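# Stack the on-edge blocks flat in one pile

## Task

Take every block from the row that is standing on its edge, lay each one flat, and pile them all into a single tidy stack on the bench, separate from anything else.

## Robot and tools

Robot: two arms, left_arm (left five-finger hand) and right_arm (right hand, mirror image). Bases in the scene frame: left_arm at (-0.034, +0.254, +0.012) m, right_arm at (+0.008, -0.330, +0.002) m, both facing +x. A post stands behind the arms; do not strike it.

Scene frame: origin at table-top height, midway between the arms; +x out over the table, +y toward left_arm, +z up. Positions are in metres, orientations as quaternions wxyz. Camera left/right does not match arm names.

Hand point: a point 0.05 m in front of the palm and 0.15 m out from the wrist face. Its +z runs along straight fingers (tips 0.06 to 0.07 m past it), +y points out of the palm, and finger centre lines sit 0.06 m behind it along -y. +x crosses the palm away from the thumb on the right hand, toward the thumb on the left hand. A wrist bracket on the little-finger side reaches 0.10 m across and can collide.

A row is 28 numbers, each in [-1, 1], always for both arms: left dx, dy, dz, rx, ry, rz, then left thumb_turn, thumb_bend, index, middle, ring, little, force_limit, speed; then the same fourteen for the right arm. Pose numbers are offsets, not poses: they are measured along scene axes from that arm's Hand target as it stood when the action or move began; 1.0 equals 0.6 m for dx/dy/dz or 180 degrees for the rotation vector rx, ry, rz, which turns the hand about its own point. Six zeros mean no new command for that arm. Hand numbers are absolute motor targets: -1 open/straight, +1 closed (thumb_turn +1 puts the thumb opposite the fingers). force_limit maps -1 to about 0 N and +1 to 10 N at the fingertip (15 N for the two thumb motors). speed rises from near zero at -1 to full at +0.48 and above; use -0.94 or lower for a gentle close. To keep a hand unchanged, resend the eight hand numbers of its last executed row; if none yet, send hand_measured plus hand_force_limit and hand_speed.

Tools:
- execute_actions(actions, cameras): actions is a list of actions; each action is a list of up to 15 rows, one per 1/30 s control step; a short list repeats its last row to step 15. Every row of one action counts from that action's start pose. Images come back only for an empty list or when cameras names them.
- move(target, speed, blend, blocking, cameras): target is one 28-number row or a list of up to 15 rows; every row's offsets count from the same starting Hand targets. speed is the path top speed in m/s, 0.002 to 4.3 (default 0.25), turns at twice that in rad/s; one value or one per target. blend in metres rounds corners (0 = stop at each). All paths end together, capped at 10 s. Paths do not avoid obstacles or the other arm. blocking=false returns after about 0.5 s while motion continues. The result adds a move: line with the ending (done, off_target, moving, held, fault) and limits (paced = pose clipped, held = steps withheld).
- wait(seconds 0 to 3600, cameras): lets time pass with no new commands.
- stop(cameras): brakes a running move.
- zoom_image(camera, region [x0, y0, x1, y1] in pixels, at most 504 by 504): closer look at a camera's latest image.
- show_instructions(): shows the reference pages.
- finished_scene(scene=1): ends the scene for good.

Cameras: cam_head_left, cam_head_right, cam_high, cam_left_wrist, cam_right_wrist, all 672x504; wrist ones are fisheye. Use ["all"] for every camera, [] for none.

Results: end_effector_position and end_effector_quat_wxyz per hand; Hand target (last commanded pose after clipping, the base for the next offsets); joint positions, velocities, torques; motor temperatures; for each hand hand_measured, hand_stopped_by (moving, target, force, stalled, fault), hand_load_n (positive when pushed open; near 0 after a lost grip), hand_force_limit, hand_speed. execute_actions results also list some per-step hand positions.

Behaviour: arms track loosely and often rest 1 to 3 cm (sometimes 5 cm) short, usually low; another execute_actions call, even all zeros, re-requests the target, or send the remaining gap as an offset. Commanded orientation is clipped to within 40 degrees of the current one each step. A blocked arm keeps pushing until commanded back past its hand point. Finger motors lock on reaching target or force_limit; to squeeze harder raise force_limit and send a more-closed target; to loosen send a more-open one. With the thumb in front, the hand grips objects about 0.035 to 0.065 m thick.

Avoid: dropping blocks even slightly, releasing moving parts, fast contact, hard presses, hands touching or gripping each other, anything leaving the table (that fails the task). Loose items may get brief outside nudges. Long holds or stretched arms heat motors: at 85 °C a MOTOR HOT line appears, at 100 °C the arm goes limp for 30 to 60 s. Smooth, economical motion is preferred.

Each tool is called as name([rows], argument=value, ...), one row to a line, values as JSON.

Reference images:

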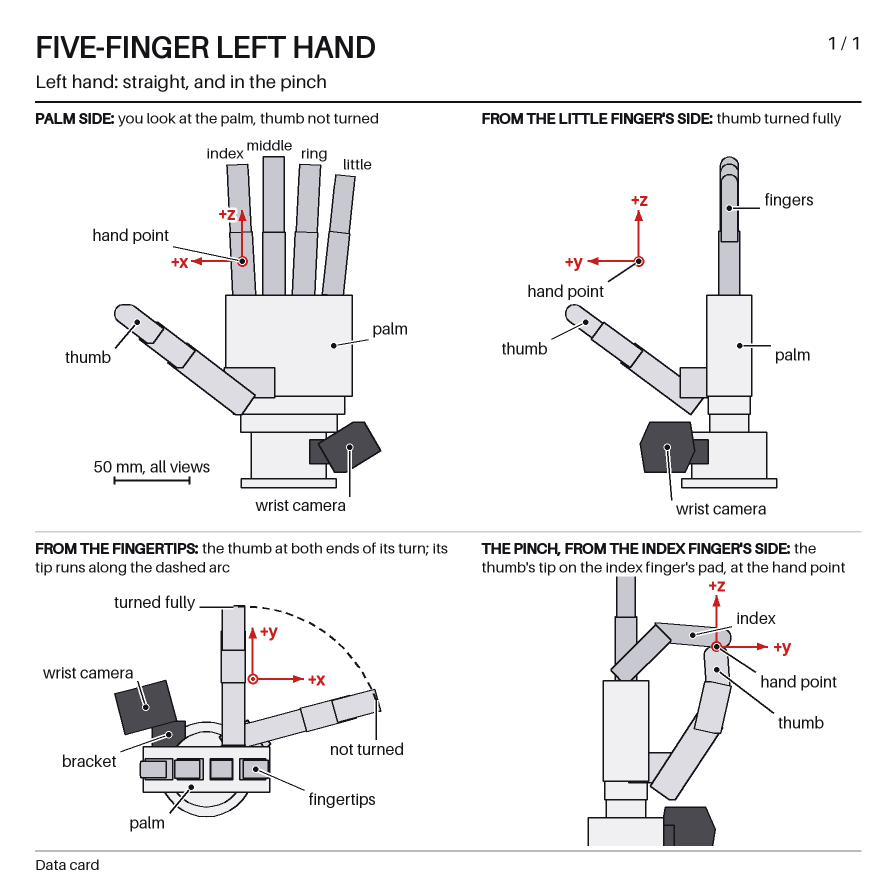

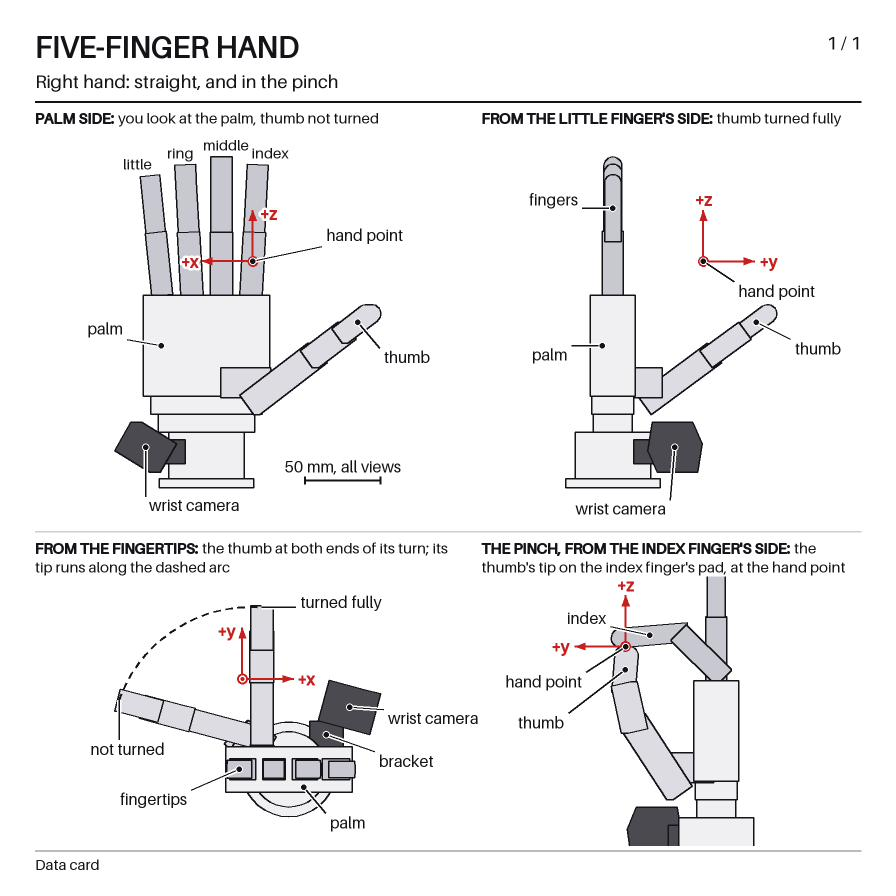

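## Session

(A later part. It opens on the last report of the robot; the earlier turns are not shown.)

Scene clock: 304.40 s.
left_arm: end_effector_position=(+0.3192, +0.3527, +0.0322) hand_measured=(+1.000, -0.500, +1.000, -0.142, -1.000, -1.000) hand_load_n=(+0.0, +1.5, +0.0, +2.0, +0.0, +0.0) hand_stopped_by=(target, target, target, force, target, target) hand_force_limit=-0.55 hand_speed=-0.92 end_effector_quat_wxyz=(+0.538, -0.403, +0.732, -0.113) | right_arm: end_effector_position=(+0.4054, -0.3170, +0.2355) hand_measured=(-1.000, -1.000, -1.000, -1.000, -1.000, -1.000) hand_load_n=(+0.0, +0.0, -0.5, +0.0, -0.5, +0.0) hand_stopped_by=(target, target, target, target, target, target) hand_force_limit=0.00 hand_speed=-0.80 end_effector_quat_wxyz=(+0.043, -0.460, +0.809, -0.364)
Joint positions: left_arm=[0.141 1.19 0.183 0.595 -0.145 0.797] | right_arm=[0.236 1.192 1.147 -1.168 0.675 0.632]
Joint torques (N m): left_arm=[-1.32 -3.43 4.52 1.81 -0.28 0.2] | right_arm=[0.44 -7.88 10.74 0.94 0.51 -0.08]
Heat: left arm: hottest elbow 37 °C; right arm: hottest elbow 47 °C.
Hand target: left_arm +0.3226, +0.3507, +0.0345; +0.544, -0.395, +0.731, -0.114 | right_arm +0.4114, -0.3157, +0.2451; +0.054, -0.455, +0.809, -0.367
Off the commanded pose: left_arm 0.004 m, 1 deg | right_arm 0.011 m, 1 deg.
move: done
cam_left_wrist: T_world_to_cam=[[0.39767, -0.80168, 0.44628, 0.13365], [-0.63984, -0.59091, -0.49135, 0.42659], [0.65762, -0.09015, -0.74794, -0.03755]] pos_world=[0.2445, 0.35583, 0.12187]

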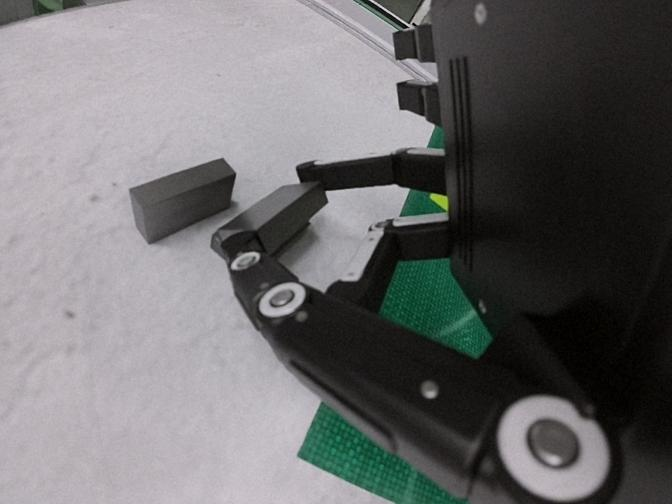

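move([
  [0.001,-0.001,-0.0125,0,0,0,1,-0.5,1,0.15,-1,-1,-0.55,-0.92,0,0,0,0,0,0,-1,-1,-1,-1,-1,-1,0,-0.8],
], cameras=["cam_left_wrist"], speed=0.03)

zoom_image(camera="cam_left_wrist", region=[140, 140, 380, 320])

Scene clock: 307.90 s.
left_arm: end_effector_position=(+0.3235, +0.3540, +0.0304) hand_measured=(+1.000, -0.500, +1.000, -0.142, -1.000, -1.000) hand_load_n=(+0.0, +1.5, +0.0, +2.0, +0.0, +0.0) hand_stopped_by=(target, target, target, force, target, target) hand_force_limit=-0.55 hand_speed=-0.92 end_effector_quat_wxyz=(+0.545, -0.401, +0.727, -0.114) | right_arm: end_effector_position=(+0.4054, -0.3170, +0.2355) hand_measured=(-1.000, -1.000, -1.000, -1.000, -1.000, -1.000) hand_load_n=(+0.0, +0.0, +0.0, +0.0, +0.0, +0.0) hand_stopped_by=(target, target, target, target, target, target) hand_force_limit=0.00 hand_speed=-0.80 end_effector_quat_wxyz=(+0.043, -0.460, +0.809, -0.364)
Joint positions: left_arm=[0.141 1.234 0.181 0.659 -0.148 0.8] | right_arm=[0.236 1.192 1.147 -1.168 0.675 0.632]
Joint torques (N m): left_arm=[-1.49 -3.19 3.97 1.54 -0.27 0.15] | right_arm=[0.44 -7.88 10.74 0.92 0.51 -0.08]
Heat: left arm: hottest elbow 36 °C; right arm: hottest elbow 47 °C.
Hand target: left_arm +0.3232, +0.3501, +0.0270; +0.544, -0.395, +0.731, -0.114 | right_arm +0.4114, -0.3157, +0.2451; +0.054, -0.455, +0.809, -0.367
Off the commanded pose: left_arm 0.005 m, 1 deg | right_arm 0.011 m, 1 deg.
move: done
cam_left_wrist: T_world_to_cam=[[0.39093, -0.80419, 0.44772, 0.13686], [-0.63069, -0.58833, -0.50607, 0.42584], [0.67038, -0.08454, -0.73718, -0.04806]] pos_world=[0.24729, 0.35653, 0.1188]

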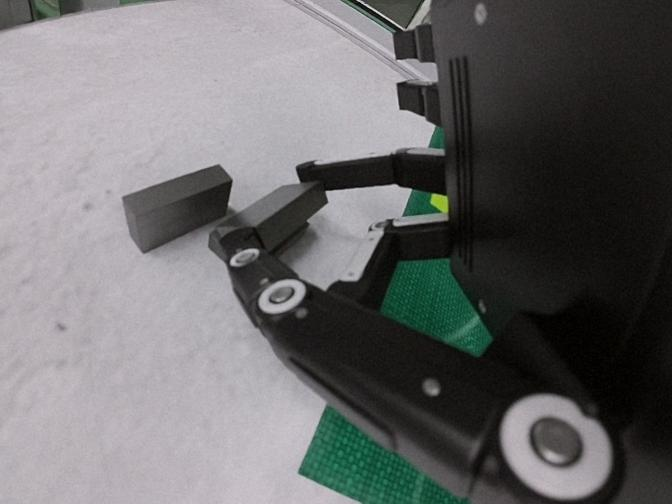

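Scaled by 2.100 from the camera's image (finer frame: 960x720).

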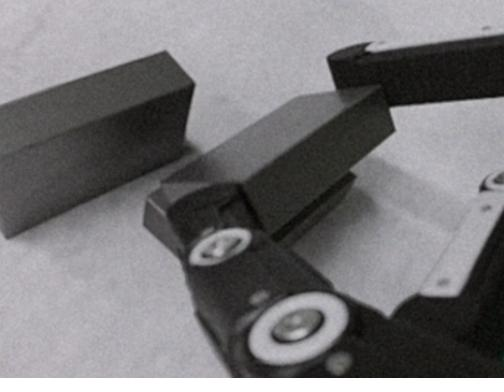

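move([
  [0.0,0.0035,-0.0125,0,0,0,1,-0.5,1,0.15,-1,-1,-0.55,-0.92,0,0,0,0,0,0,-1,-1,-1,-1,-1,-1,0,-0.8],
], cameras=["cam_left_wrist"], speed=0.03)

zoom_image(camera="cam_left_wrist", region=[140, 140, 380, 320])

Scene clock: 311.47 s.
left_arm: end_effector_position=(+0.3229, +0.3529, +0.0197) hand_measured=(+1.000, -0.500, +1.000, -0.142, -1.000, -1.000) hand_load_n=(+0.5, +1.0, +0.0, +1.5, -0.5, +0.0) hand_stopped_by=(target, target, target, force, target, target) hand_force_limit=-0.55 hand_speed=-0.92 end_effector_quat_wxyz=(+0.541, -0.400, +0.731, -0.114) | right_arm: end_effector_position=(+0.4054, -0.3170, +0.2355) hand_measured=(-1.000, -1.000, -1.000, -1.000, -1.000, -1.000) hand_load_n=(+0.0, +0.0, +0.0, +0.0, +0.0, +0.0) hand_stopped_by=(target, target, target, target, target, target) hand_force_limit=0.00 hand_speed=-0.80 end_effector_quat_wxyz=(+0.043, -0.460, +0.809, -0.364)
Joint positions: left_arm=[0.141 1.292 0.175 0.714 -0.142 0.802] | right_arm=[0.236 1.192 1.147 -1.168 0.675 0.632]
Joint torques (N m): left_arm=[-0.85 -4.01 3.64 1.66 -0.17 0.17] | right_arm=[0.44 -7.94 10.74 0.92 0.51 -0.08]
Heat: left arm: hottest elbow 36 °C; right arm: hottest elbow 47 °C.
Hand target: left_arm +0.3231, +0.3521, +0.0194; +0.544, -0.395, +0.731, -0.114 | right_arm +0.4114, -0.3157, +0.2451; +0.054, -0.455, +0.809, -0.367
Off the commanded pose: left_arm 0.001 m, 1 deg | right_arm 0.011 m, 1 deg.
move: done
cam_left_wrist: T_world_to_cam=[[0.39015, -0.80577, 0.44556, 0.14184], [-0.63923, -0.58532, -0.49879, 0.42086], [0.6627, -0.09021, -0.74343, -0.05103]] pos_world=[0.2475, 0.35602, 0.10879]

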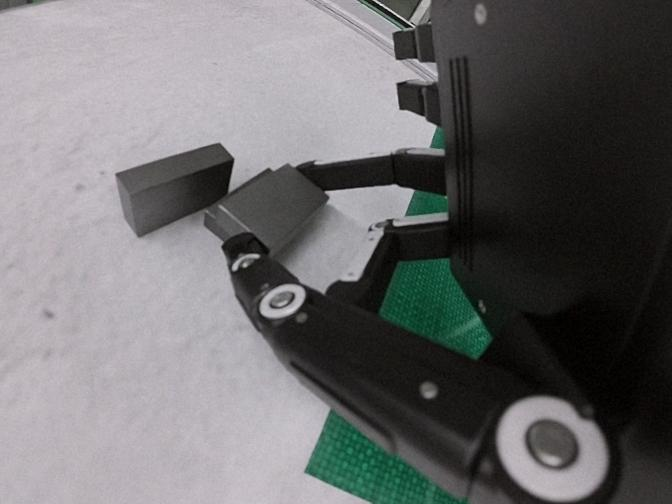

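Scaled by 2.100 from the camera's image (finer frame: 960x720).

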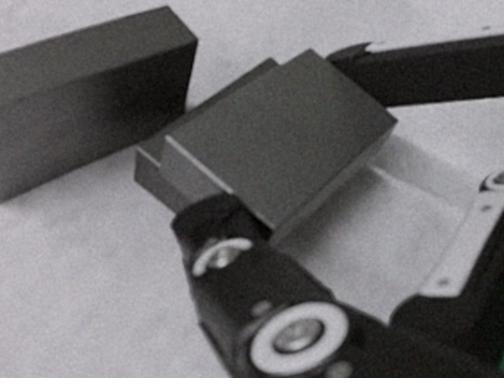

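move([
  [0.004,-0.012,0.06,0,0,0,1,-0.5,1,0.15,-1,-1,-0.55,-0.92,0,0,0,0,0,0,-1,-1,-1,-1,-1,-1,0,-0.8],
  [0.0065,0.0205,0.03,0,0,0,1,-0.5,1,0.15,-1,-1,-0.55,-0.92,0,0,0,0,0,0,-1,-1,-1,-1,-1,-1,0,-0.8],
], cameras=["cam_left_wrist"], speed=0.05, blend=0.003)

zoom_image(camera="cam_left_wrist", region=[140, 140, 380, 320])

Scene clock: 316.67 s.
left_arm: end_effector_position=(+0.3146, +0.3564, +0.0280) hand_measured=(+1.000, -0.500, +1.000, -0.142, -1.000, -1.000) hand_load_n=(+0.0, +1.0, +0.0, +1.5, +0.0, +0.0) hand_stopped_by=(target, target, target, force, target, target) hand_force_limit=-0.55 hand_speed=-0.92 end_effector_quat_wxyz=(+0.531, -0.397, +0.739, -0.116) | right_arm: end_effector_position=(+0.4054, -0.3170, +0.2355) hand_measured=(-1.000, -1.000, -1.000, -1.000, -1.000, -1.000) hand_load_n=(+0.0, +0.0, +0.0, +0.0, +0.0, +0.0) hand_stopped_by=(target, target, target, target, target, target) hand_force_limit=0.00 hand_speed=-0.80 end_effector_quat_wxyz=(+0.043, -0.460, +0.809, -0.364)
Joint positions: left_arm=[0.175 1.189 0.175 0.59 -0.097 0.819] | right_arm=[0.236 1.192 1.147 -1.168 0.675 0.632]
Joint torques (N m): left_arm=[0.62 -2.96 6.26 1.61 -0.08 0.19] | right_arm=[0.44 -7.88 10.74 0.92 0.51 -0.08]
Heat: left arm: hottest elbow 36 °C; right arm: hottest elbow 47 °C.
Hand target: left_arm +0.3270, +0.3645, +0.0374; +0.544, -0.395, +0.731, -0.114 | right_arm +0.4114, -0.3157, +0.2451; +0.054, -0.455, +0.809, -0.367
Off the commanded pose: left_arm 0.017 m, 2 deg | right_arm 0.011 m, 1 deg.
move: off_target (left_arm)
cam_left_wrist: T_world_to_cam=[[0.38785, -0.80879, 0.44209, 0.14608], [-0.65808, -0.57881, -0.48157, 0.42501], [0.64537, -0.10415, -0.75674, -0.0282]] pos_world=[0.24123, 0.36121, 0.11875]

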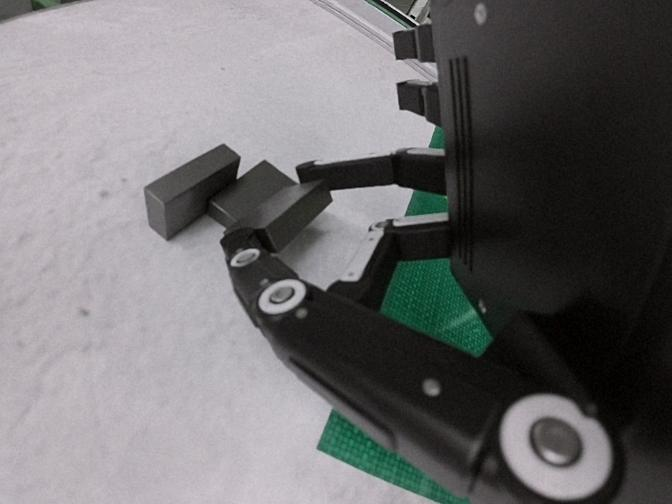

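Scaled by 2.100 from the camera's image (finer frame: 960x720).

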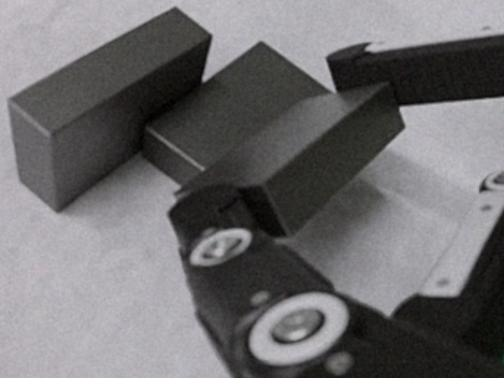

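execute_actions(actions=[], cameras=["cam_left_wrist","cam_high","cam_head_left"])

Scene clock: 321.87 s.
left_arm: end_effector_position=(+0.3146, +0.3565, +0.0281) hand_measured=(+1.000, -0.500, +1.000, -0.142, -1.000, -1.000) hand_load_n=(+0.0, +1.5, +0.0, +1.5, +0.0, +0.0) hand_stopped_by=(target, target, target, force, target, target) hand_force_limit=-0.55 hand_speed=-0.92 end_effector_quat_wxyz=(+0.531, -0.397, +0.739, -0.116) | right_arm: end_effector_position=(+0.4054, -0.3170, +0.2355) hand_measured=(-1.000, -1.000, -1.000, -1.000, -1.000, -1.000) hand_load_n=(+0.0, +0.0, +0.0, +0.0, +0.0, +0.0) hand_stopped_by=(target, target, target, target, target, target) hand_force_limit=0.00 hand_speed=-0.80 end_effector_quat_wxyz=(+0.043, -0.460, +0.809, -0.364)
Joint positions: left_arm=[0.175 1.189 0.175 0.59 -0.097 0.82] | right_arm=[0.236 1.192 1.147 -1.168 0.675 0.632]
Joint velocities: within noise
Joint torques (N m): left_arm=[0.62 -2.96 6.27 1.58 -0.08 0.2] | right_arm=[0.44 -7.88 10.76 0.92 0.51 -0.08]
Motor temperatures (°C): left_arm=[33 32 36 30 32 31] | right_arm=[34 32 47 30 31 32]
Heat: left arm: hottest elbow 36 °C; right arm: hottest elbow 47 °C.
Hand target: left_arm +0.3270, +0.3645, +0.0374; +0.544, -0.395, +0.731, -0.114 | right_arm +0.4114, -0.3157, +0.2451; +0.054, -0.455, +0.809, -0.367
Off the commanded pose: left_arm 0.017 m, 2 deg | right_arm 0.011 m, 1 deg.
camera_calibration:
cam_left_wrist: T_world_to_cam=[[0.3878, -0.80894, 0.44184, 0.14626], [-0.65821, -0.57861, -0.48163, 0.42503], [0.64527, -0.10405, -0.75684, -0.02819]] pos_world=[0.24123, 0.36131, 0.11875]
Images, in order (width x height): cam_head_left 672x504, cam_high 672x504, cam_left_wrist 672x504.

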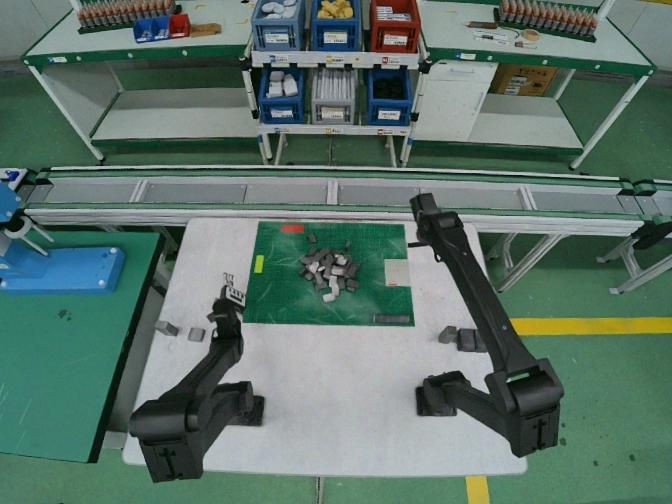

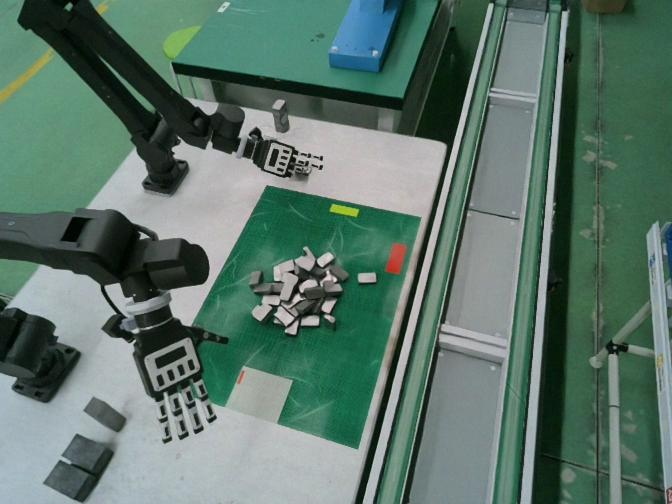

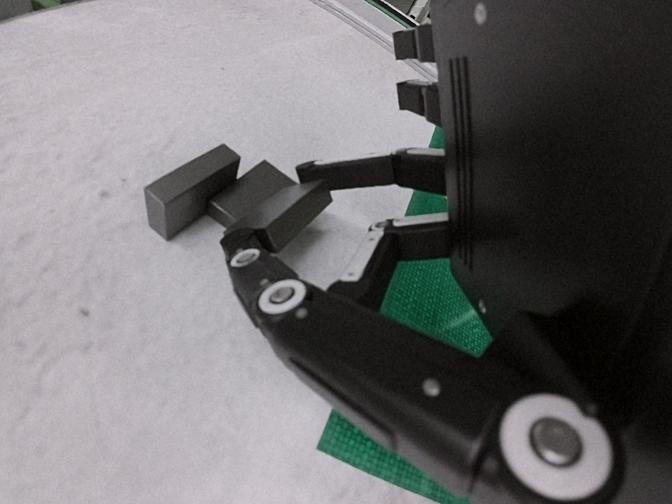

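zoom_image(camera="cam_left_wrist", region=[130, 120, 380, 320])

zoom_image(camera="cam_high", region=[250, 120, 340, 200])

Scaled by 2.016 from the camera's image (finer frame: 960x720).

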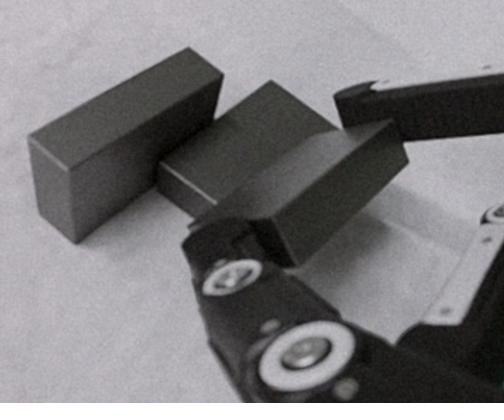

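Scaled by 5.600 from the camera's image (finer frame: 960x720).

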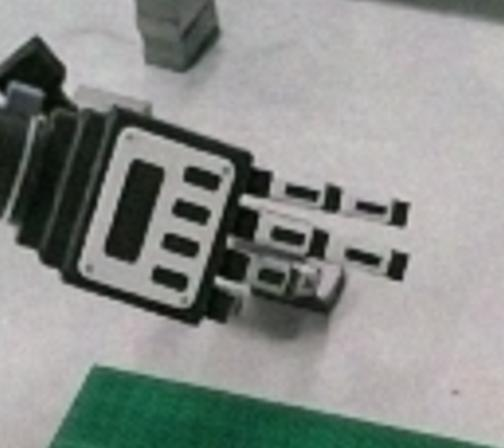

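move(target=[0.0133,0.0175,0.1043,0,0,0,1,-0.5,1,0.15,-1,-1,-0.55,-0.92,0,0,0,0,0,0,-1,-1,-1,-1,-1,-1,0,-0.8], speed=0.08, cameras=["cam_left_wrist","cam_high"])

zoom_image(camera="cam_left_wrist", region=[130, 120, 380, 320])

zoom_image(camera="cam_high", region=[250, 120, 340, 200])

Scene clock: 329.13 s.
left_arm: end_effector_position=(+0.3167, +0.3655, +0.0729) hand_measured=(+1.000, -0.500, +1.000, -0.142, -1.000, -1.000) hand_load_n=(+0.5, +1.5, +0.5, +1.5, +0.0, +0.0) hand_stopped_by=(target, target, target, force, target, target) hand_force_limit=-0.55 hand_speed=-0.92 end_effector_quat_wxyz=(+0.520, -0.402, +0.745, -0.113) | right_arm: end_effector_position=(+0.4054, -0.3170, +0.2355) hand_measured=(-1.000, -1.000, -1.000, -1.000, -1.000, -1.000) hand_load_n=(+0.0, +0.0, +0.0, +0.0, +0.0, +0.0) hand_stopped_by=(target, target, target, target, target, target) hand_force_limit=0.00 hand_speed=-0.80 end_effector_quat_wxyz=(+0.043, -0.460, +0.809, -0.364)
Joint positions: left_arm=[0.214 0.967 0.264 0.255 -0.063 0.831] | right_arm=[0.236 1.192 1.147 -1.168 0.675 0.632]
Joint torques (N m): left_arm=[0.44 -3.96 9.18 0.92 -0.05 0.24] | right_arm=[0.44 -7.88 10.74 0.94 0.51 -0.08]
Heat: left arm: hottest elbow 36 °C; right arm: hottest elbow 47 °C.
Hand target: left_arm +0.3350, +0.3750, +0.1001; +0.544, -0.395, +0.731, -0.114 | right_arm +0.4114, -0.3157, +0.2451; +0.054, -0.455, +0.809, -0.367
Off the commanded pose: left_arm 0.034 m, 3 deg | right_arm 0.011 m, 1 deg.
move: off_target (left_arm)
cam_left_wrist: T_world_to_cam=[[0.40207, -0.80342, 0.43916, 0.12652], [-0.66796, -0.58543, -0.45946, 0.45716], [0.62623, -0.1086, -0.77203, 0.01414]] pos_world=[0.24564, 0.37082, 0.16541]
Images, in order (width x height): cam_high 672x504, cam_left_wrist 672x504.

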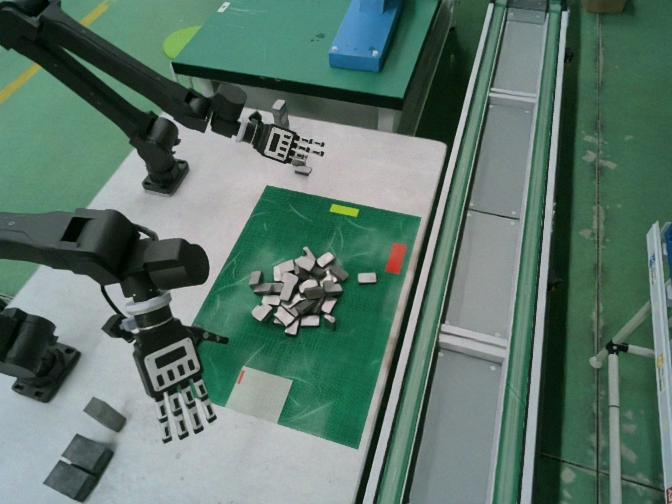

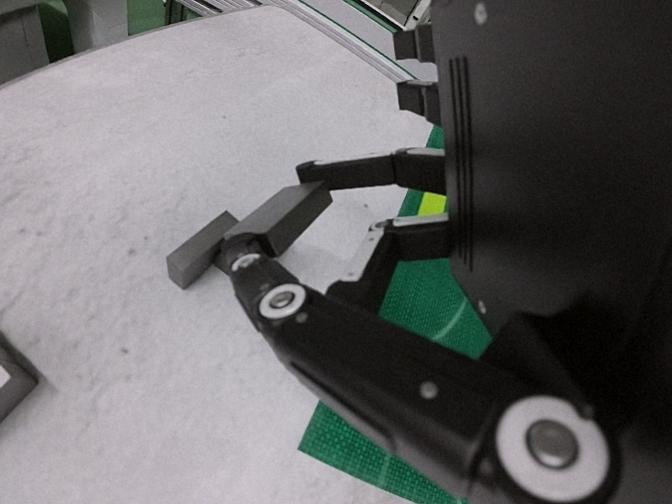

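Scaled by 2.016 from the camera's image (finer frame: 960x720).

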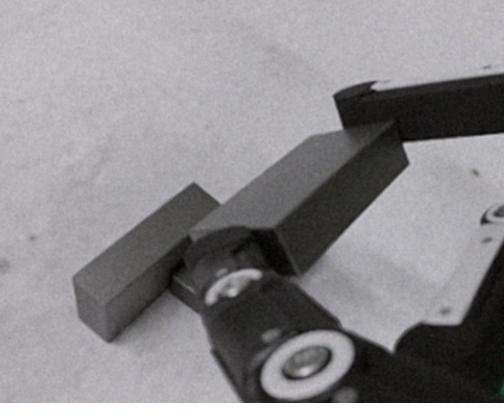

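Scaled by 5.600 from the camera's image (finer frame: 960x720).

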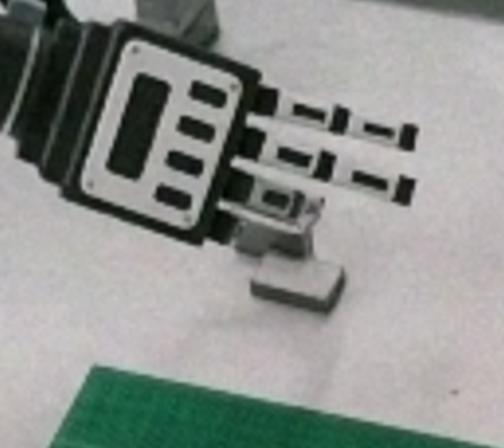

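move([
  [0,0,0.05,0,0,0,1,-0.5,1,0.15,-1,-1,-0.55,-0.92,0,0,0,0,0,0,-1,-1,-1,-1,-1,-1,0,-0.8],
  [-0.0067,-0.001,-0.0917,0,0,0,1,-0.5,1,0.15,-1,-1,-0.55,-0.92,0,0,0,0,0,0,-1,-1,-1,-1,-1,-1,0,-0.8],
], speed=0.1, cameras=["cam_left_wrist","cam_high"])

zoom_image(camera="cam_left_wrist", region=[130, 120, 380, 320])

Scene clock: 333.93 s.
left_arm: end_effector_position=(+0.3261, +0.3677, +0.0366) hand_measured=(+1.000, -0.500, +1.000, -0.142, -1.000, -1.000) hand_load_n=(+0.5, +1.0, +0.0, +1.5, +0.0, +0.0) hand_stopped_by=(target, target, target, force, target, target) hand_force_limit=-0.55 hand_speed=-0.92 end_effector_quat_wxyz=(+0.530, -0.400, +0.739, -0.116) | right_arm: end_effector_position=(+0.4054, -0.3170, +0.2355) hand_measured=(-1.000, -1.000, -1.000, -1.000, -1.000, -1.000) hand_load_n=(+0.0, +0.5, +0.0, +0.0, +0.0, +0.0) hand_stopped_by=(target, target, target, target, target, target) hand_force_limit=0.00 hand_speed=-0.80 end_effector_quat_wxyz=(+0.043, -0.460, +0.809, -0.364)
Joint positions: left_arm=[0.216 1.188 0.22 0.543 -0.061 0.832] | right_arm=[0.236 1.192 1.147 -1.168 0.675 0.632]
Joint torques (N m): left_arm=[0.5 -4.48 5.03 1.89 -0.06 0.24] | right_arm=[0.44 -7.88 10.74 0.92 0.51 -0.08]
Heat: left arm: hottest elbow 37 °C; right arm: hottest elbow 47 °C.
Hand target: left_arm +0.3310, +0.3744, +0.0450; +0.544, -0.395, +0.731, -0.114 | right_arm +0.4114, -0.3157, +0.2451; +0.054, -0.455, +0.809, -0.367
Off the commanded pose: left_arm 0.012 m, 2 deg | right_arm 0.011 m, 1 deg.
move: off_target (left_arm)
cam_left_wrist: T_world_to_cam=[[0.39117, -0.80583, 0.44454, 0.14475], [-0.65767, -0.58265, -0.47748, 0.44436], [0.64379, -0.10558, -0.75789, -0.02689]] pos_world=[0.25293, 0.37271, 0.12744]
Images, in order (width x height): cam_high 672x504, cam_left_wrist 672x504.

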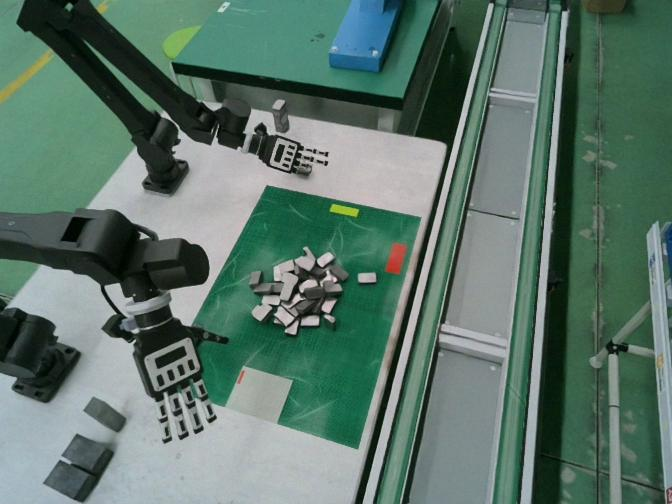

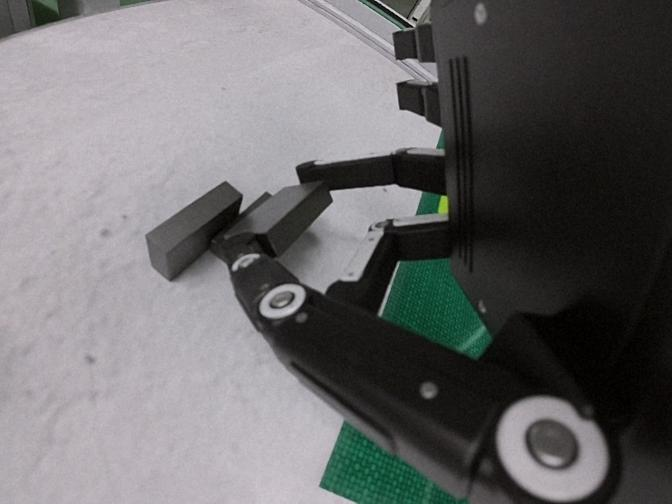

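Scaled by 2.016 from the camera's image (finer frame: 960x720).

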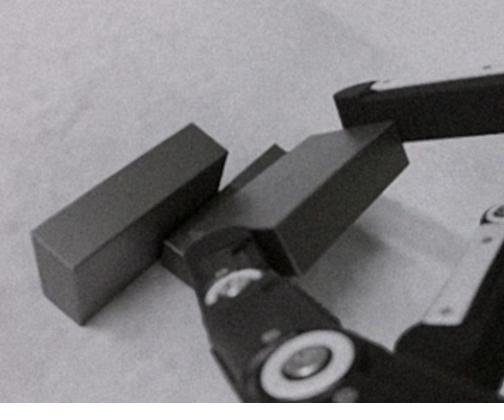

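move([
  [0.002,0.013,0.075,0,0,0,1,-0.5,1,0.15,-1,-1,-0.55,-0.92,0,0,0,0,0,0,-1,-1,-1,-1,-1,-1,0,-0.8],
  [0.0028,0.0177,-0.0075,0,0,0,1,-0.5,1,0.15,-1,-1,-0.55,-0.92,0,0,0,0,0,0,-1,-1,-1,-1,-1,-1,0,-0.8],
], speed=0.1, cameras=["cam_left_wrist","cam_high"])

zoom_image(camera="cam_left_wrist", region=[130, 120, 380, 320])

Scene clock: 341.00 s.
left_arm: end_effector_position=(+0.3290, +0.3777, +0.0331) hand_measured=(+1.000, -0.500, +1.000, -0.142, -1.000, -1.000) hand_load_n=(+0.5, +1.0, +0.0, +1.5, +0.0, +0.0) hand_stopped_by=(target, target, target, force, target, target) hand_force_limit=-0.55 hand_speed=-0.92 end_effector_quat_wxyz=(+0.530, -0.400, +0.738, -0.118) | right_arm: end_effector_position=(+0.4054, -0.3170, +0.2355) hand_measured=(-1.000, -1.000, -1.000, -1.000, -1.000, -1.000) hand_load_n=(+0.0, +0.0, +0.0, +0.0, +0.0, +0.0) hand_stopped_by=(target, target, target, target, target, target) hand_force_limit=0.00 hand_speed=-0.80 end_effector_quat_wxyz=(+0.043, -0.460, +0.809, -0.364)
Joint positions: left_arm=[0.258 1.227 0.227 0.578 -0.02 0.847] | right_arm=[0.236 1.192 1.147 -1.168 0.675 0.632]
Joint torques (N m): left_arm=[0.56 -4.72 4.75 1.92 -0.09 0.25] | right_arm=[0.44 -7.88 10.74 0.92 0.51 -0.08]
Heat: left arm: hottest elbow 36 °C; right arm: hottest elbow 48 °C.
Hand target: left_arm +0.3327, +0.3851, +0.0406; +0.544, -0.395, +0.731, -0.114 | right_arm +0.4114, -0.3157, +0.2451; +0.054, -0.455, +0.809, -0.367
Off the commanded pose: left_arm 0.011 m, 2 deg | right_arm 0.011 m, 1 deg.
move: off_target (left_arm)
cam_left_wrist: T_world_to_cam=[[0.38892, -0.80532, 0.44744, 0.15366], [-0.65684, -0.58294, -0.47827, 0.45036], [0.64599, -0.10788, -0.75568, -0.0303]] pos_world=[0.25563, 0.38301, 0.12374]
Images, in order (width x height): cam_high 672x504, cam_left_wrist 672x504.

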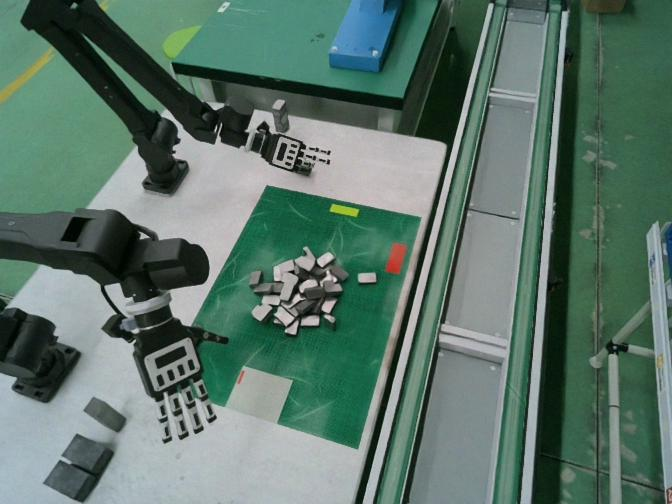

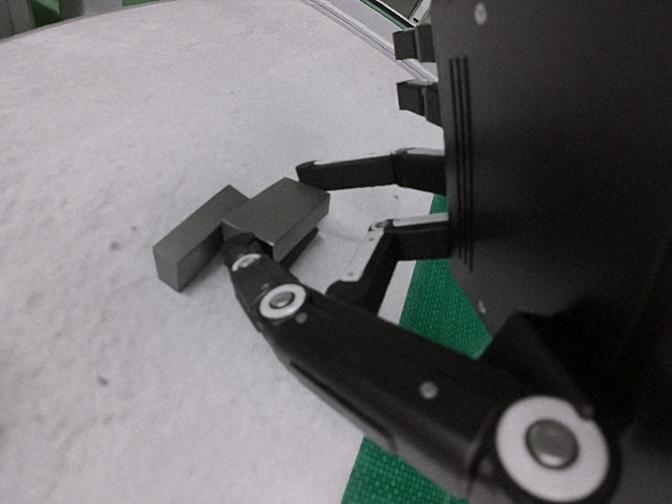

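Scaled by 2.016 from the camera's image (finer frame: 960x720).

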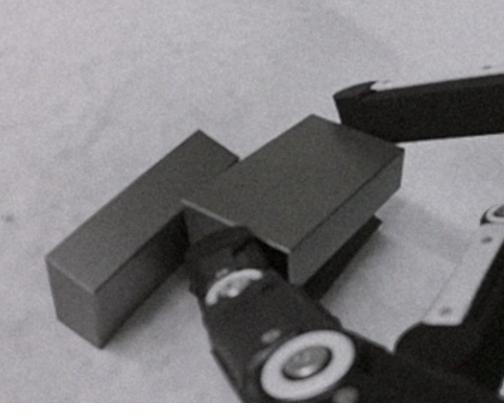

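move(target=[0.0013,-0.0068,-0.0167,0,0,0,1,-0.5,1,0.15,-1,-1,-0.55,-0.92,0,0,0,0,0,0,-1,-1,-1,-1,-1,-1,0,-0.8], speed=0.04, cameras=["cam_left_wrist","cam_high"])

zoom_image(camera="cam_left_wrist", region=[130, 120, 380, 320])

Scene clock: 345.00 s.
left_arm: end_effector_position=(+0.3293, +0.3798, +0.0255) hand_measured=(+1.000, -0.500, +1.000, -0.142, -1.000, -1.000) hand_load_n=(+1.0, +1.0, +0.5, +1.5, +0.0, +0.0) hand_stopped_by=(target, target, target, force, target, target) hand_force_limit=-0.55 hand_speed=-0.92 end_effector_quat_wxyz=(+0.534, -0.401, +0.736, -0.115) | right_arm: end_effector_position=(+0.4054, -0.3170, +0.2355) hand_measured=(-1.000, -1.000, -1.000, -1.000, -1.000, -1.000) hand_load_n=(+0.0, +0.0, +0.0, +0.0, +0.0, +0.0) hand_stopped_by=(target, target, target, target, target, target) hand_force_limit=0.00 hand_speed=-0.80 end_effector_quat_wxyz=(+0.043, -0.460, +0.809, -0.364)
Joint positions: left_arm=[0.258 1.279 0.218 0.645 -0.03 0.847] | right_arm=[0.236 1.192 1.147 -1.168 0.675 0.632]
Joint torques (N m): left_arm=[-0.79 -4.6 4.29 1.89 -0.31 0.17] | right_arm=[0.44 -7.94 10.74 0.94 0.51 -0.08]
Heat: left arm: hottest elbow 36 °C; right arm: hottest elbow 48 °C.
Hand target: left_arm +0.3333, +0.3809, +0.0304; +0.544, -0.395, +0.731, -0.114 | right_arm +0.4114, -0.3157, +0.2451; +0.054, -0.455, +0.809, -0.367
Off the commanded pose: left_arm 0.007 m, 1 deg | right_arm 0.011 m, 1 deg.
move: done
cam_left_wrist: T_world_to_cam=[[0.39402, -0.80421, 0.44497, 0.15653], [-0.6492, -0.58623, -0.48464, 0.44692], [0.6506, -0.09792, -0.75308, -0.04142]] pos_world=[0.25541, 0.38382, 0.11576]
Images, in order (width x height): cam_high 672x504, cam_left_wrist 672x504.

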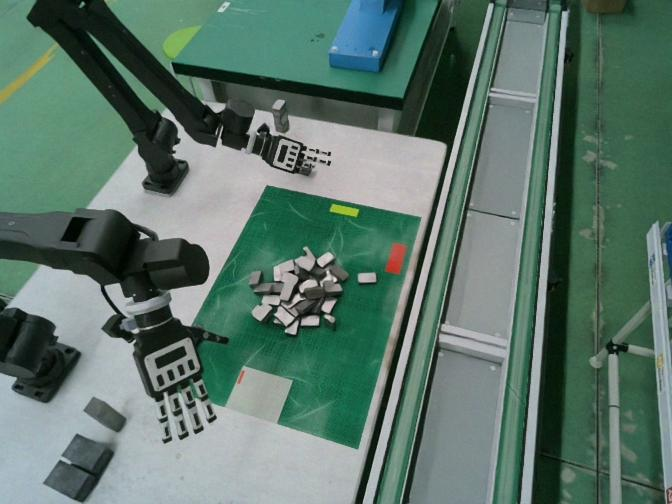

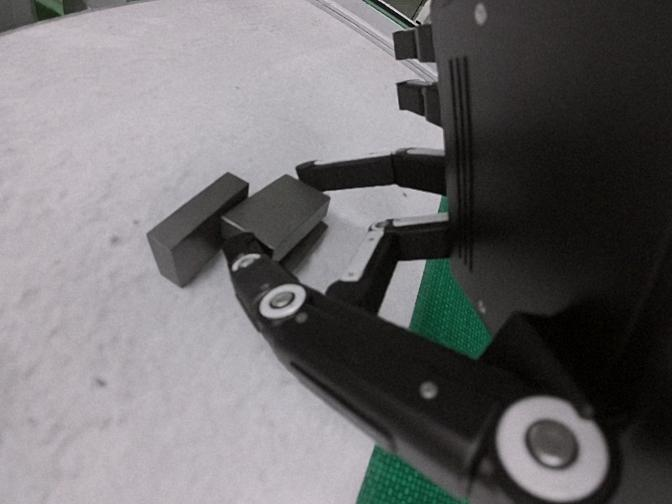

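Scaled by 2.016 from the camera's image (finer frame: 960x720).

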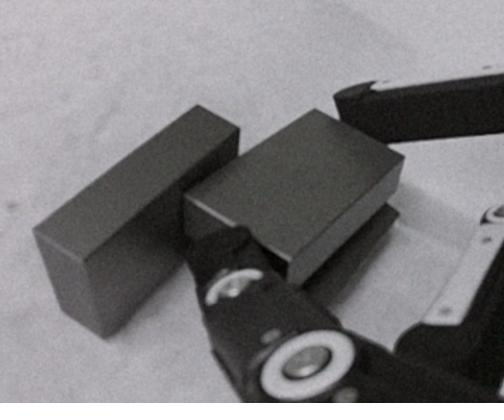

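move([
  [0.006,0.0,0.1,0,0,0,1,-0.5,1,0.15,-1,-1,-0.55,-0.92,0,0,0,0,0,0,-1,-1,-1,-1,-1,-1,0,-0.8],
  [0.002,-0.0033,0.0067,0,0,0,1,-0.5,1,0.15,-1,-1,-0.55,-0.92,0,0,0,0,0,0,-1,-1,-1,-1,-1,-1,0,-0.8],
], speed=0.1, cameras=["cam_left_wrist"])

zoom_image(camera="cam_left_wrist", region=[130, 120, 380, 320])

Scene clock: 350.17 s.
left_arm: end_effector_position=(+0.3280, +0.3810, +0.0275) hand_measured=(+1.000, -0.500, +1.000, -0.142, -1.000, -1.000) hand_load_n=(+0.5, +1.0, +0.0, +1.0, -0.5, +0.0) hand_stopped_by=(target, target, target, force, target, target) hand_force_limit=-0.55 hand_speed=-0.92 end_effector_quat_wxyz=(+0.532, -0.404, +0.736, -0.110) | right_arm: end_effector_position=(+0.4054, -0.3170, +0.2355) hand_measured=(-1.000, -1.000, -1.000, -1.000, -1.000, -1.000) hand_load_n=(+0.0, +0.0, +0.0, +0.0, +0.0, +0.0) hand_stopped_by=(target, target, target, target, target, target) hand_force_limit=0.00 hand_speed=-0.80 end_effector_quat_wxyz=(+0.043, -0.460, +0.809, -0.364)
Joint positions: left_arm=[0.257 1.262 0.222 0.618 -0.039 0.847] | right_arm=[0.236 1.192 1.147 -1.168 0.675 0.632]
Joint torques (N m): left_arm=[-1.49 -4.89 4.53 1.91 -0.3 0.13] | right_arm=[0.44 -7.94 10.74 0.92 0.51 -0.08]
Heat: left arm: hottest elbow 36 °C; right arm: hottest elbow 48 °C.
Hand target: left_arm +0.3346, +0.3790, +0.0346; +0.544, -0.395, +0.731, -0.114 | right_arm +0.4114, -0.3157, +0.2451; +0.054, -0.455, +0.809, -0.367
Off the commanded pose: left_arm 0.010 m, 2 deg | right_arm 0.011 m, 1 deg.
move: done
cam_left_wrist: T_world_to_cam=[[0.40298, -0.80208, 0.44076, 0.15362], [-0.64785, -0.59017, -0.48166, 0.44878], [0.64645, -0.09145, -0.75746, -0.03986]] pos_world=[0.25461, 0.38443, 0.11825]

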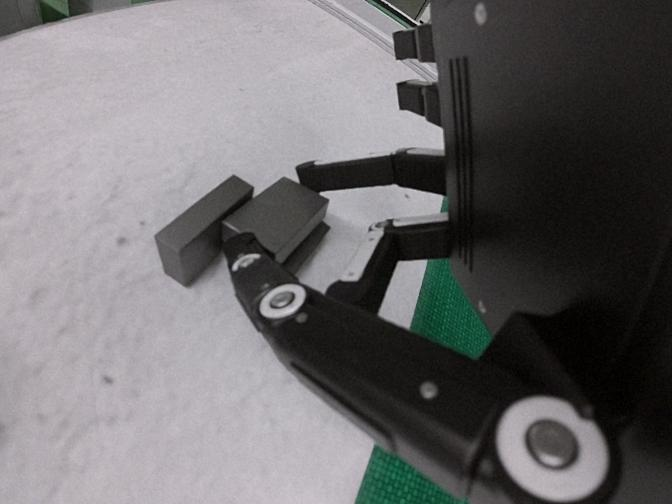

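Scaled by 2.016 from the camera's image (finer frame: 960x720).

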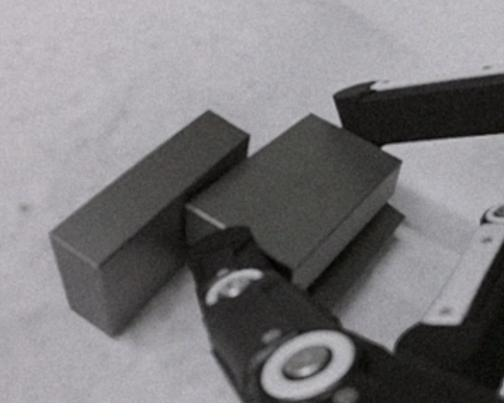

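move([
  [0.006,-0.0167,0.1,0,0,0,1,-0.5,1,0.15,-1,-1,-0.55,-0.92,0,0,0,0,0,0,-1,-1,-1,-1,-1,-1,0,-0.8],
  [0.003,-0.0155,0.0,0,0,0,1,-0.5,1,0.15,-1,-1,-0.55,-0.92,0,0,0,0,0,0,-1,-1,-1,-1,-1,-1,0,-0.8],
], speed=0.1, cameras=["cam_left_wrist"])

zoom_image(camera="cam_left_wrist", region=[130, 120, 380, 320])

Scene clock: 353.23 s.
left_arm: end_effector_position=(+0.3303, +0.3718, +0.0279) hand_measured=(+1.000, -0.500, +1.000, -0.142, -1.000, -1.000) hand_load_n=(+0.5, +1.0, +0.0, +1.0, +0.0, +0.0) hand_stopped_by=(target, target, target, force, target, target) hand_force_limit=-0.55 hand_speed=-0.92 end_effector_quat_wxyz=(+0.533, -0.400, +0.738, -0.107) | right_arm: end_effector_position=(+0.4054, -0.3170, +0.2355) hand_measured=(-1.000, -1.000, -1.000, -1.000, -1.000, -1.000) hand_load_n=(+0.0, +0.0, +0.0, -0.5, +0.0, +0.0) hand_stopped_by=(target, target, target, target, target, target) hand_force_limit=0.00 hand_speed=-0.80 end_effector_quat_wxyz=(+0.043, -0.460, +0.809, -0.364)
Joint positions: left_arm=[0.213 1.261 0.222 0.617 -0.08 0.839] | right_arm=[0.236 1.192 1.147 -1.168 0.675 0.632]
Joint torques (N m): left_arm=[-1.14 -4.89 4.51 1.87 -0.16 0.05] | right_arm=[0.44 -7.88 10.74 0.92 0.51 -0.08]
Heat: left arm: hottest elbow 36 °C; right arm: hottest elbow 48 °C.
Hand target: left_arm +0.3364, +0.3696, +0.0344; +0.544, -0.395, +0.731, -0.114 | right_arm +0.4114, -0.3157, +0.2451; +0.054, -0.455, +0.809, -0.367
Off the commanded pose: left_arm 0.009 m, 2 deg | right_arm 0.011 m, 1 deg.
move: done
cam_left_wrist: T_world_to_cam=[[0.40108, -0.80775, 0.43205, 0.14812], [-0.65103, -0.58315, -0.48589, 0.44361], [0.64443, -0.0864, -0.75977, -0.04301]] pos_world=[0.25711, 0.37462, 0.11886]

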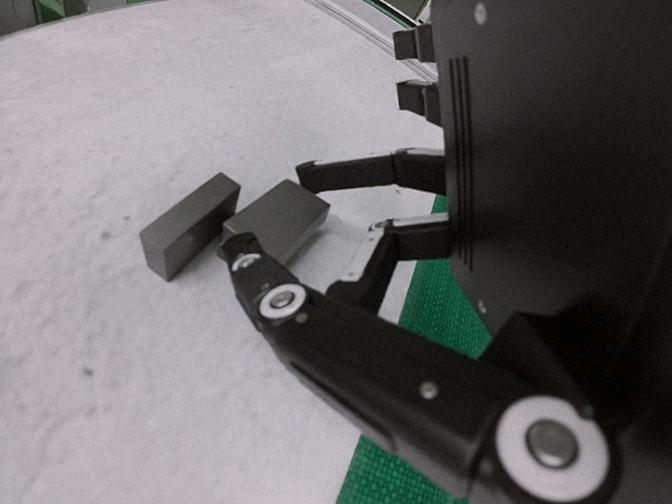

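Scaled by 2.016 from the camera's image (finer frame: 960x720).

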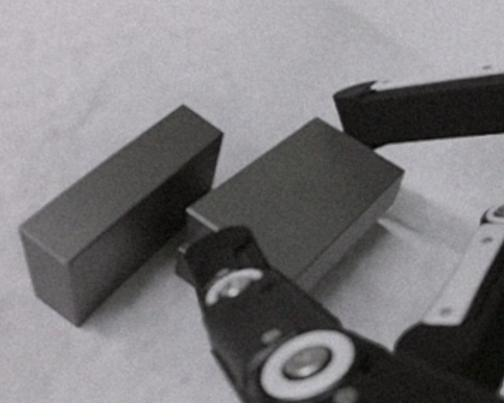

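move(target=[-0.0057,0.003,-0.0187,0,0,0,1,-0.5,1,0.15,-1,-1,-0.55,-0.92,0,0,0,0,0,0,-1,-1,-1,-1,-1,-1,0,-0.8], speed=0.04, cameras=["cam_left_wrist"])

zoom_image(camera="cam_left_wrist", region=[130, 120, 380, 320])

Scene clock: 354.67 s.
left_arm: end_effector_position=(+0.3324, +0.3711, +0.0240) hand_measured=(+1.000, -0.500, +1.000, -0.142, -1.000, -1.000) hand_load_n=(+0.0, +1.5, +0.0, +1.5, -0.5, +0.5) hand_stopped_by=(target, target, target, force, target, target) hand_force_limit=-0.55 hand_speed=-0.92 end_effector_quat_wxyz=(+0.541, -0.396, +0.733, -0.113) | right_arm: end_effector_position=(+0.4054, -0.3170, +0.2355) hand_measured=(-1.000, -1.000, -1.000, -1.000, -1.000, -1.000) hand_load_n=(+0.0, +0.0, +0.0, +0.0, +0.0, +0.0) hand_stopped_by=(target, target, target, target, target, target) hand_force_limit=0.00 hand_speed=-0.80 end_effector_quat_wxyz=(+0.043, -0.460, +0.809, -0.364)
Joint positions: left_arm=[0.213 1.307 0.21 0.697 -0.074 0.839] | right_arm=[0.236 1.192 1.147 -1.168 0.675 0.632]
Joint torques (N m): left_arm=[-0.44 -4.19 3.88 1.73 -0.03 0.09] | right_arm=[0.44 -7.88 10.74 0.92 0.51 -0.08]
Heat: left arm: hottest elbow 36 °C; right arm: hottest elbow 48 °C.
Hand target: left_arm +0.3331, +0.3714, +0.0234; +0.544, -0.395, +0.731, -0.114 | right_arm +0.4114, -0.3157, +0.2451; +0.054, -0.455, +0.809, -0.367
Off the commanded pose: left_arm 0.001 m, 0 deg | right_arm 0.011 m, 1 deg.
move: done
cam_left_wrist: T_world_to_cam=[[0.38693, -0.8109, 0.43901, 0.15399], [-0.6433, -0.57847, -0.50152, 0.43871], [0.66064, -0.08836, -0.74548, -0.05248]] pos_world=[0.25731, 0.37401, 0.1133]

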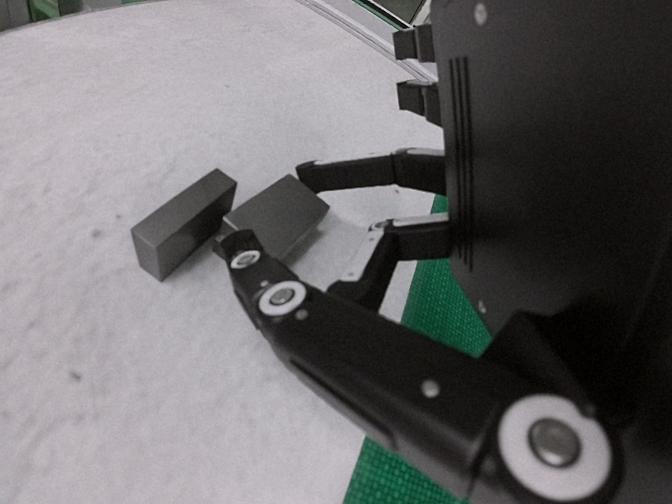

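Scaled by 2.016 from the camera's image (finer frame: 960x720).

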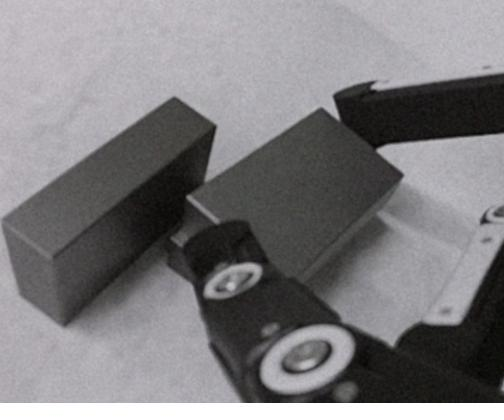

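move(target=[-0.0035,0.002,-0.0133,0,0,0.02,1,-0.5,1,0.15,-1,-1,-0.55,-0.92,0,0,0,0,0,0,-1,-1,-1,-1,-1,-1,0,-0.8], speed=0.04, cameras=["cam_left_wrist"])

zoom_image(camera="cam_left_wrist", region=[130, 120, 380, 320])

Scene clock: 359.67 s.
left_arm: end_effector_position=(+0.3329, +0.3772, +0.0222) hand_measured=(+1.000, -0.500, +1.000, -0.142, -1.000, -1.000) hand_load_n=(-0.5, +1.0, +0.0, +1.5, +0.0, +0.0) hand_stopped_by=(target, target, target, force, target, target) hand_force_limit=-0.55 hand_speed=-0.92 end_effector_quat_wxyz=(+0.553, -0.414, +0.717, -0.094) | right_arm: end_effector_position=(+0.4054, -0.3170, +0.2355) hand_measured=(-1.000, -1.000, -1.000, -1.000, -1.000, -1.000) hand_load_n=(-0.5, +0.0, +0.0, +0.0, +0.0, +0.0) hand_stopped_by=(target, target, target, target, target, target) hand_force_limit=0.00 hand_speed=-0.80 end_effector_quat_wxyz=(+0.043, -0.460, +0.809, -0.364)
Joint positions: left_arm=[0.192 1.349 0.21 0.755 -0.156 0.816] | right_arm=[0.236 1.192 1.147 -1.168 0.675 0.632]
Joint torques (N m): left_arm=[-1.32 -3.84 3.45 1.35 -0.36 -0.06] | right_arm=[0.44 -7.88 10.74 0.94 0.51 -0.08]
Heat: left arm: hottest elbow 36 °C; right arm: hottest elbow 48 °C.
Hand target: left_arm +0.3309, +0.3727, +0.0153; +0.547, -0.418, +0.719, -0.097 | right_arm +0.4114, -0.3157, +0.2451; +0.054, -0.455, +0.809, -0.367
Off the commanded pose: left_arm 0.008 m, 1 deg | right_arm 0.011 m, 1 deg.
move: done
cam_left_wrist: T_world_to_cam=[[0.43029, -0.79121, 0.43455, 0.13778], [-0.59792, -0.61046, -0.51945, 0.43904], [0.67627, -0.03631, -0.73576, -0.07863]] pos_world=[0.2564, 0.37418, 0.11033]

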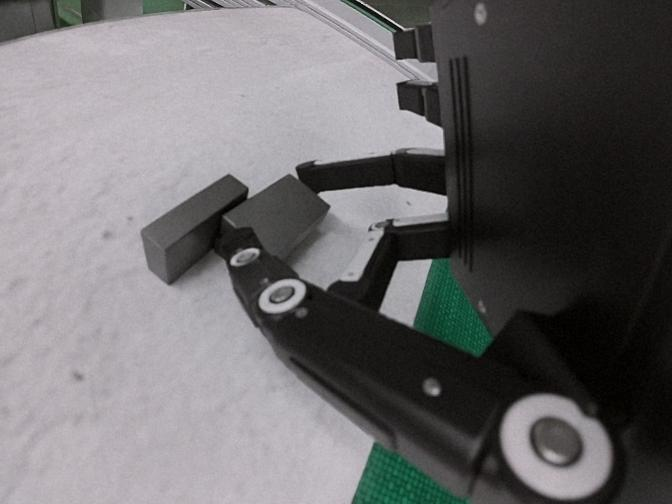

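Scaled by 2.016 from the camera's image (finer frame: 960x720).

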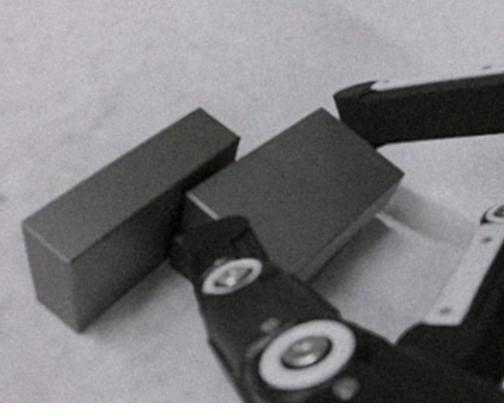

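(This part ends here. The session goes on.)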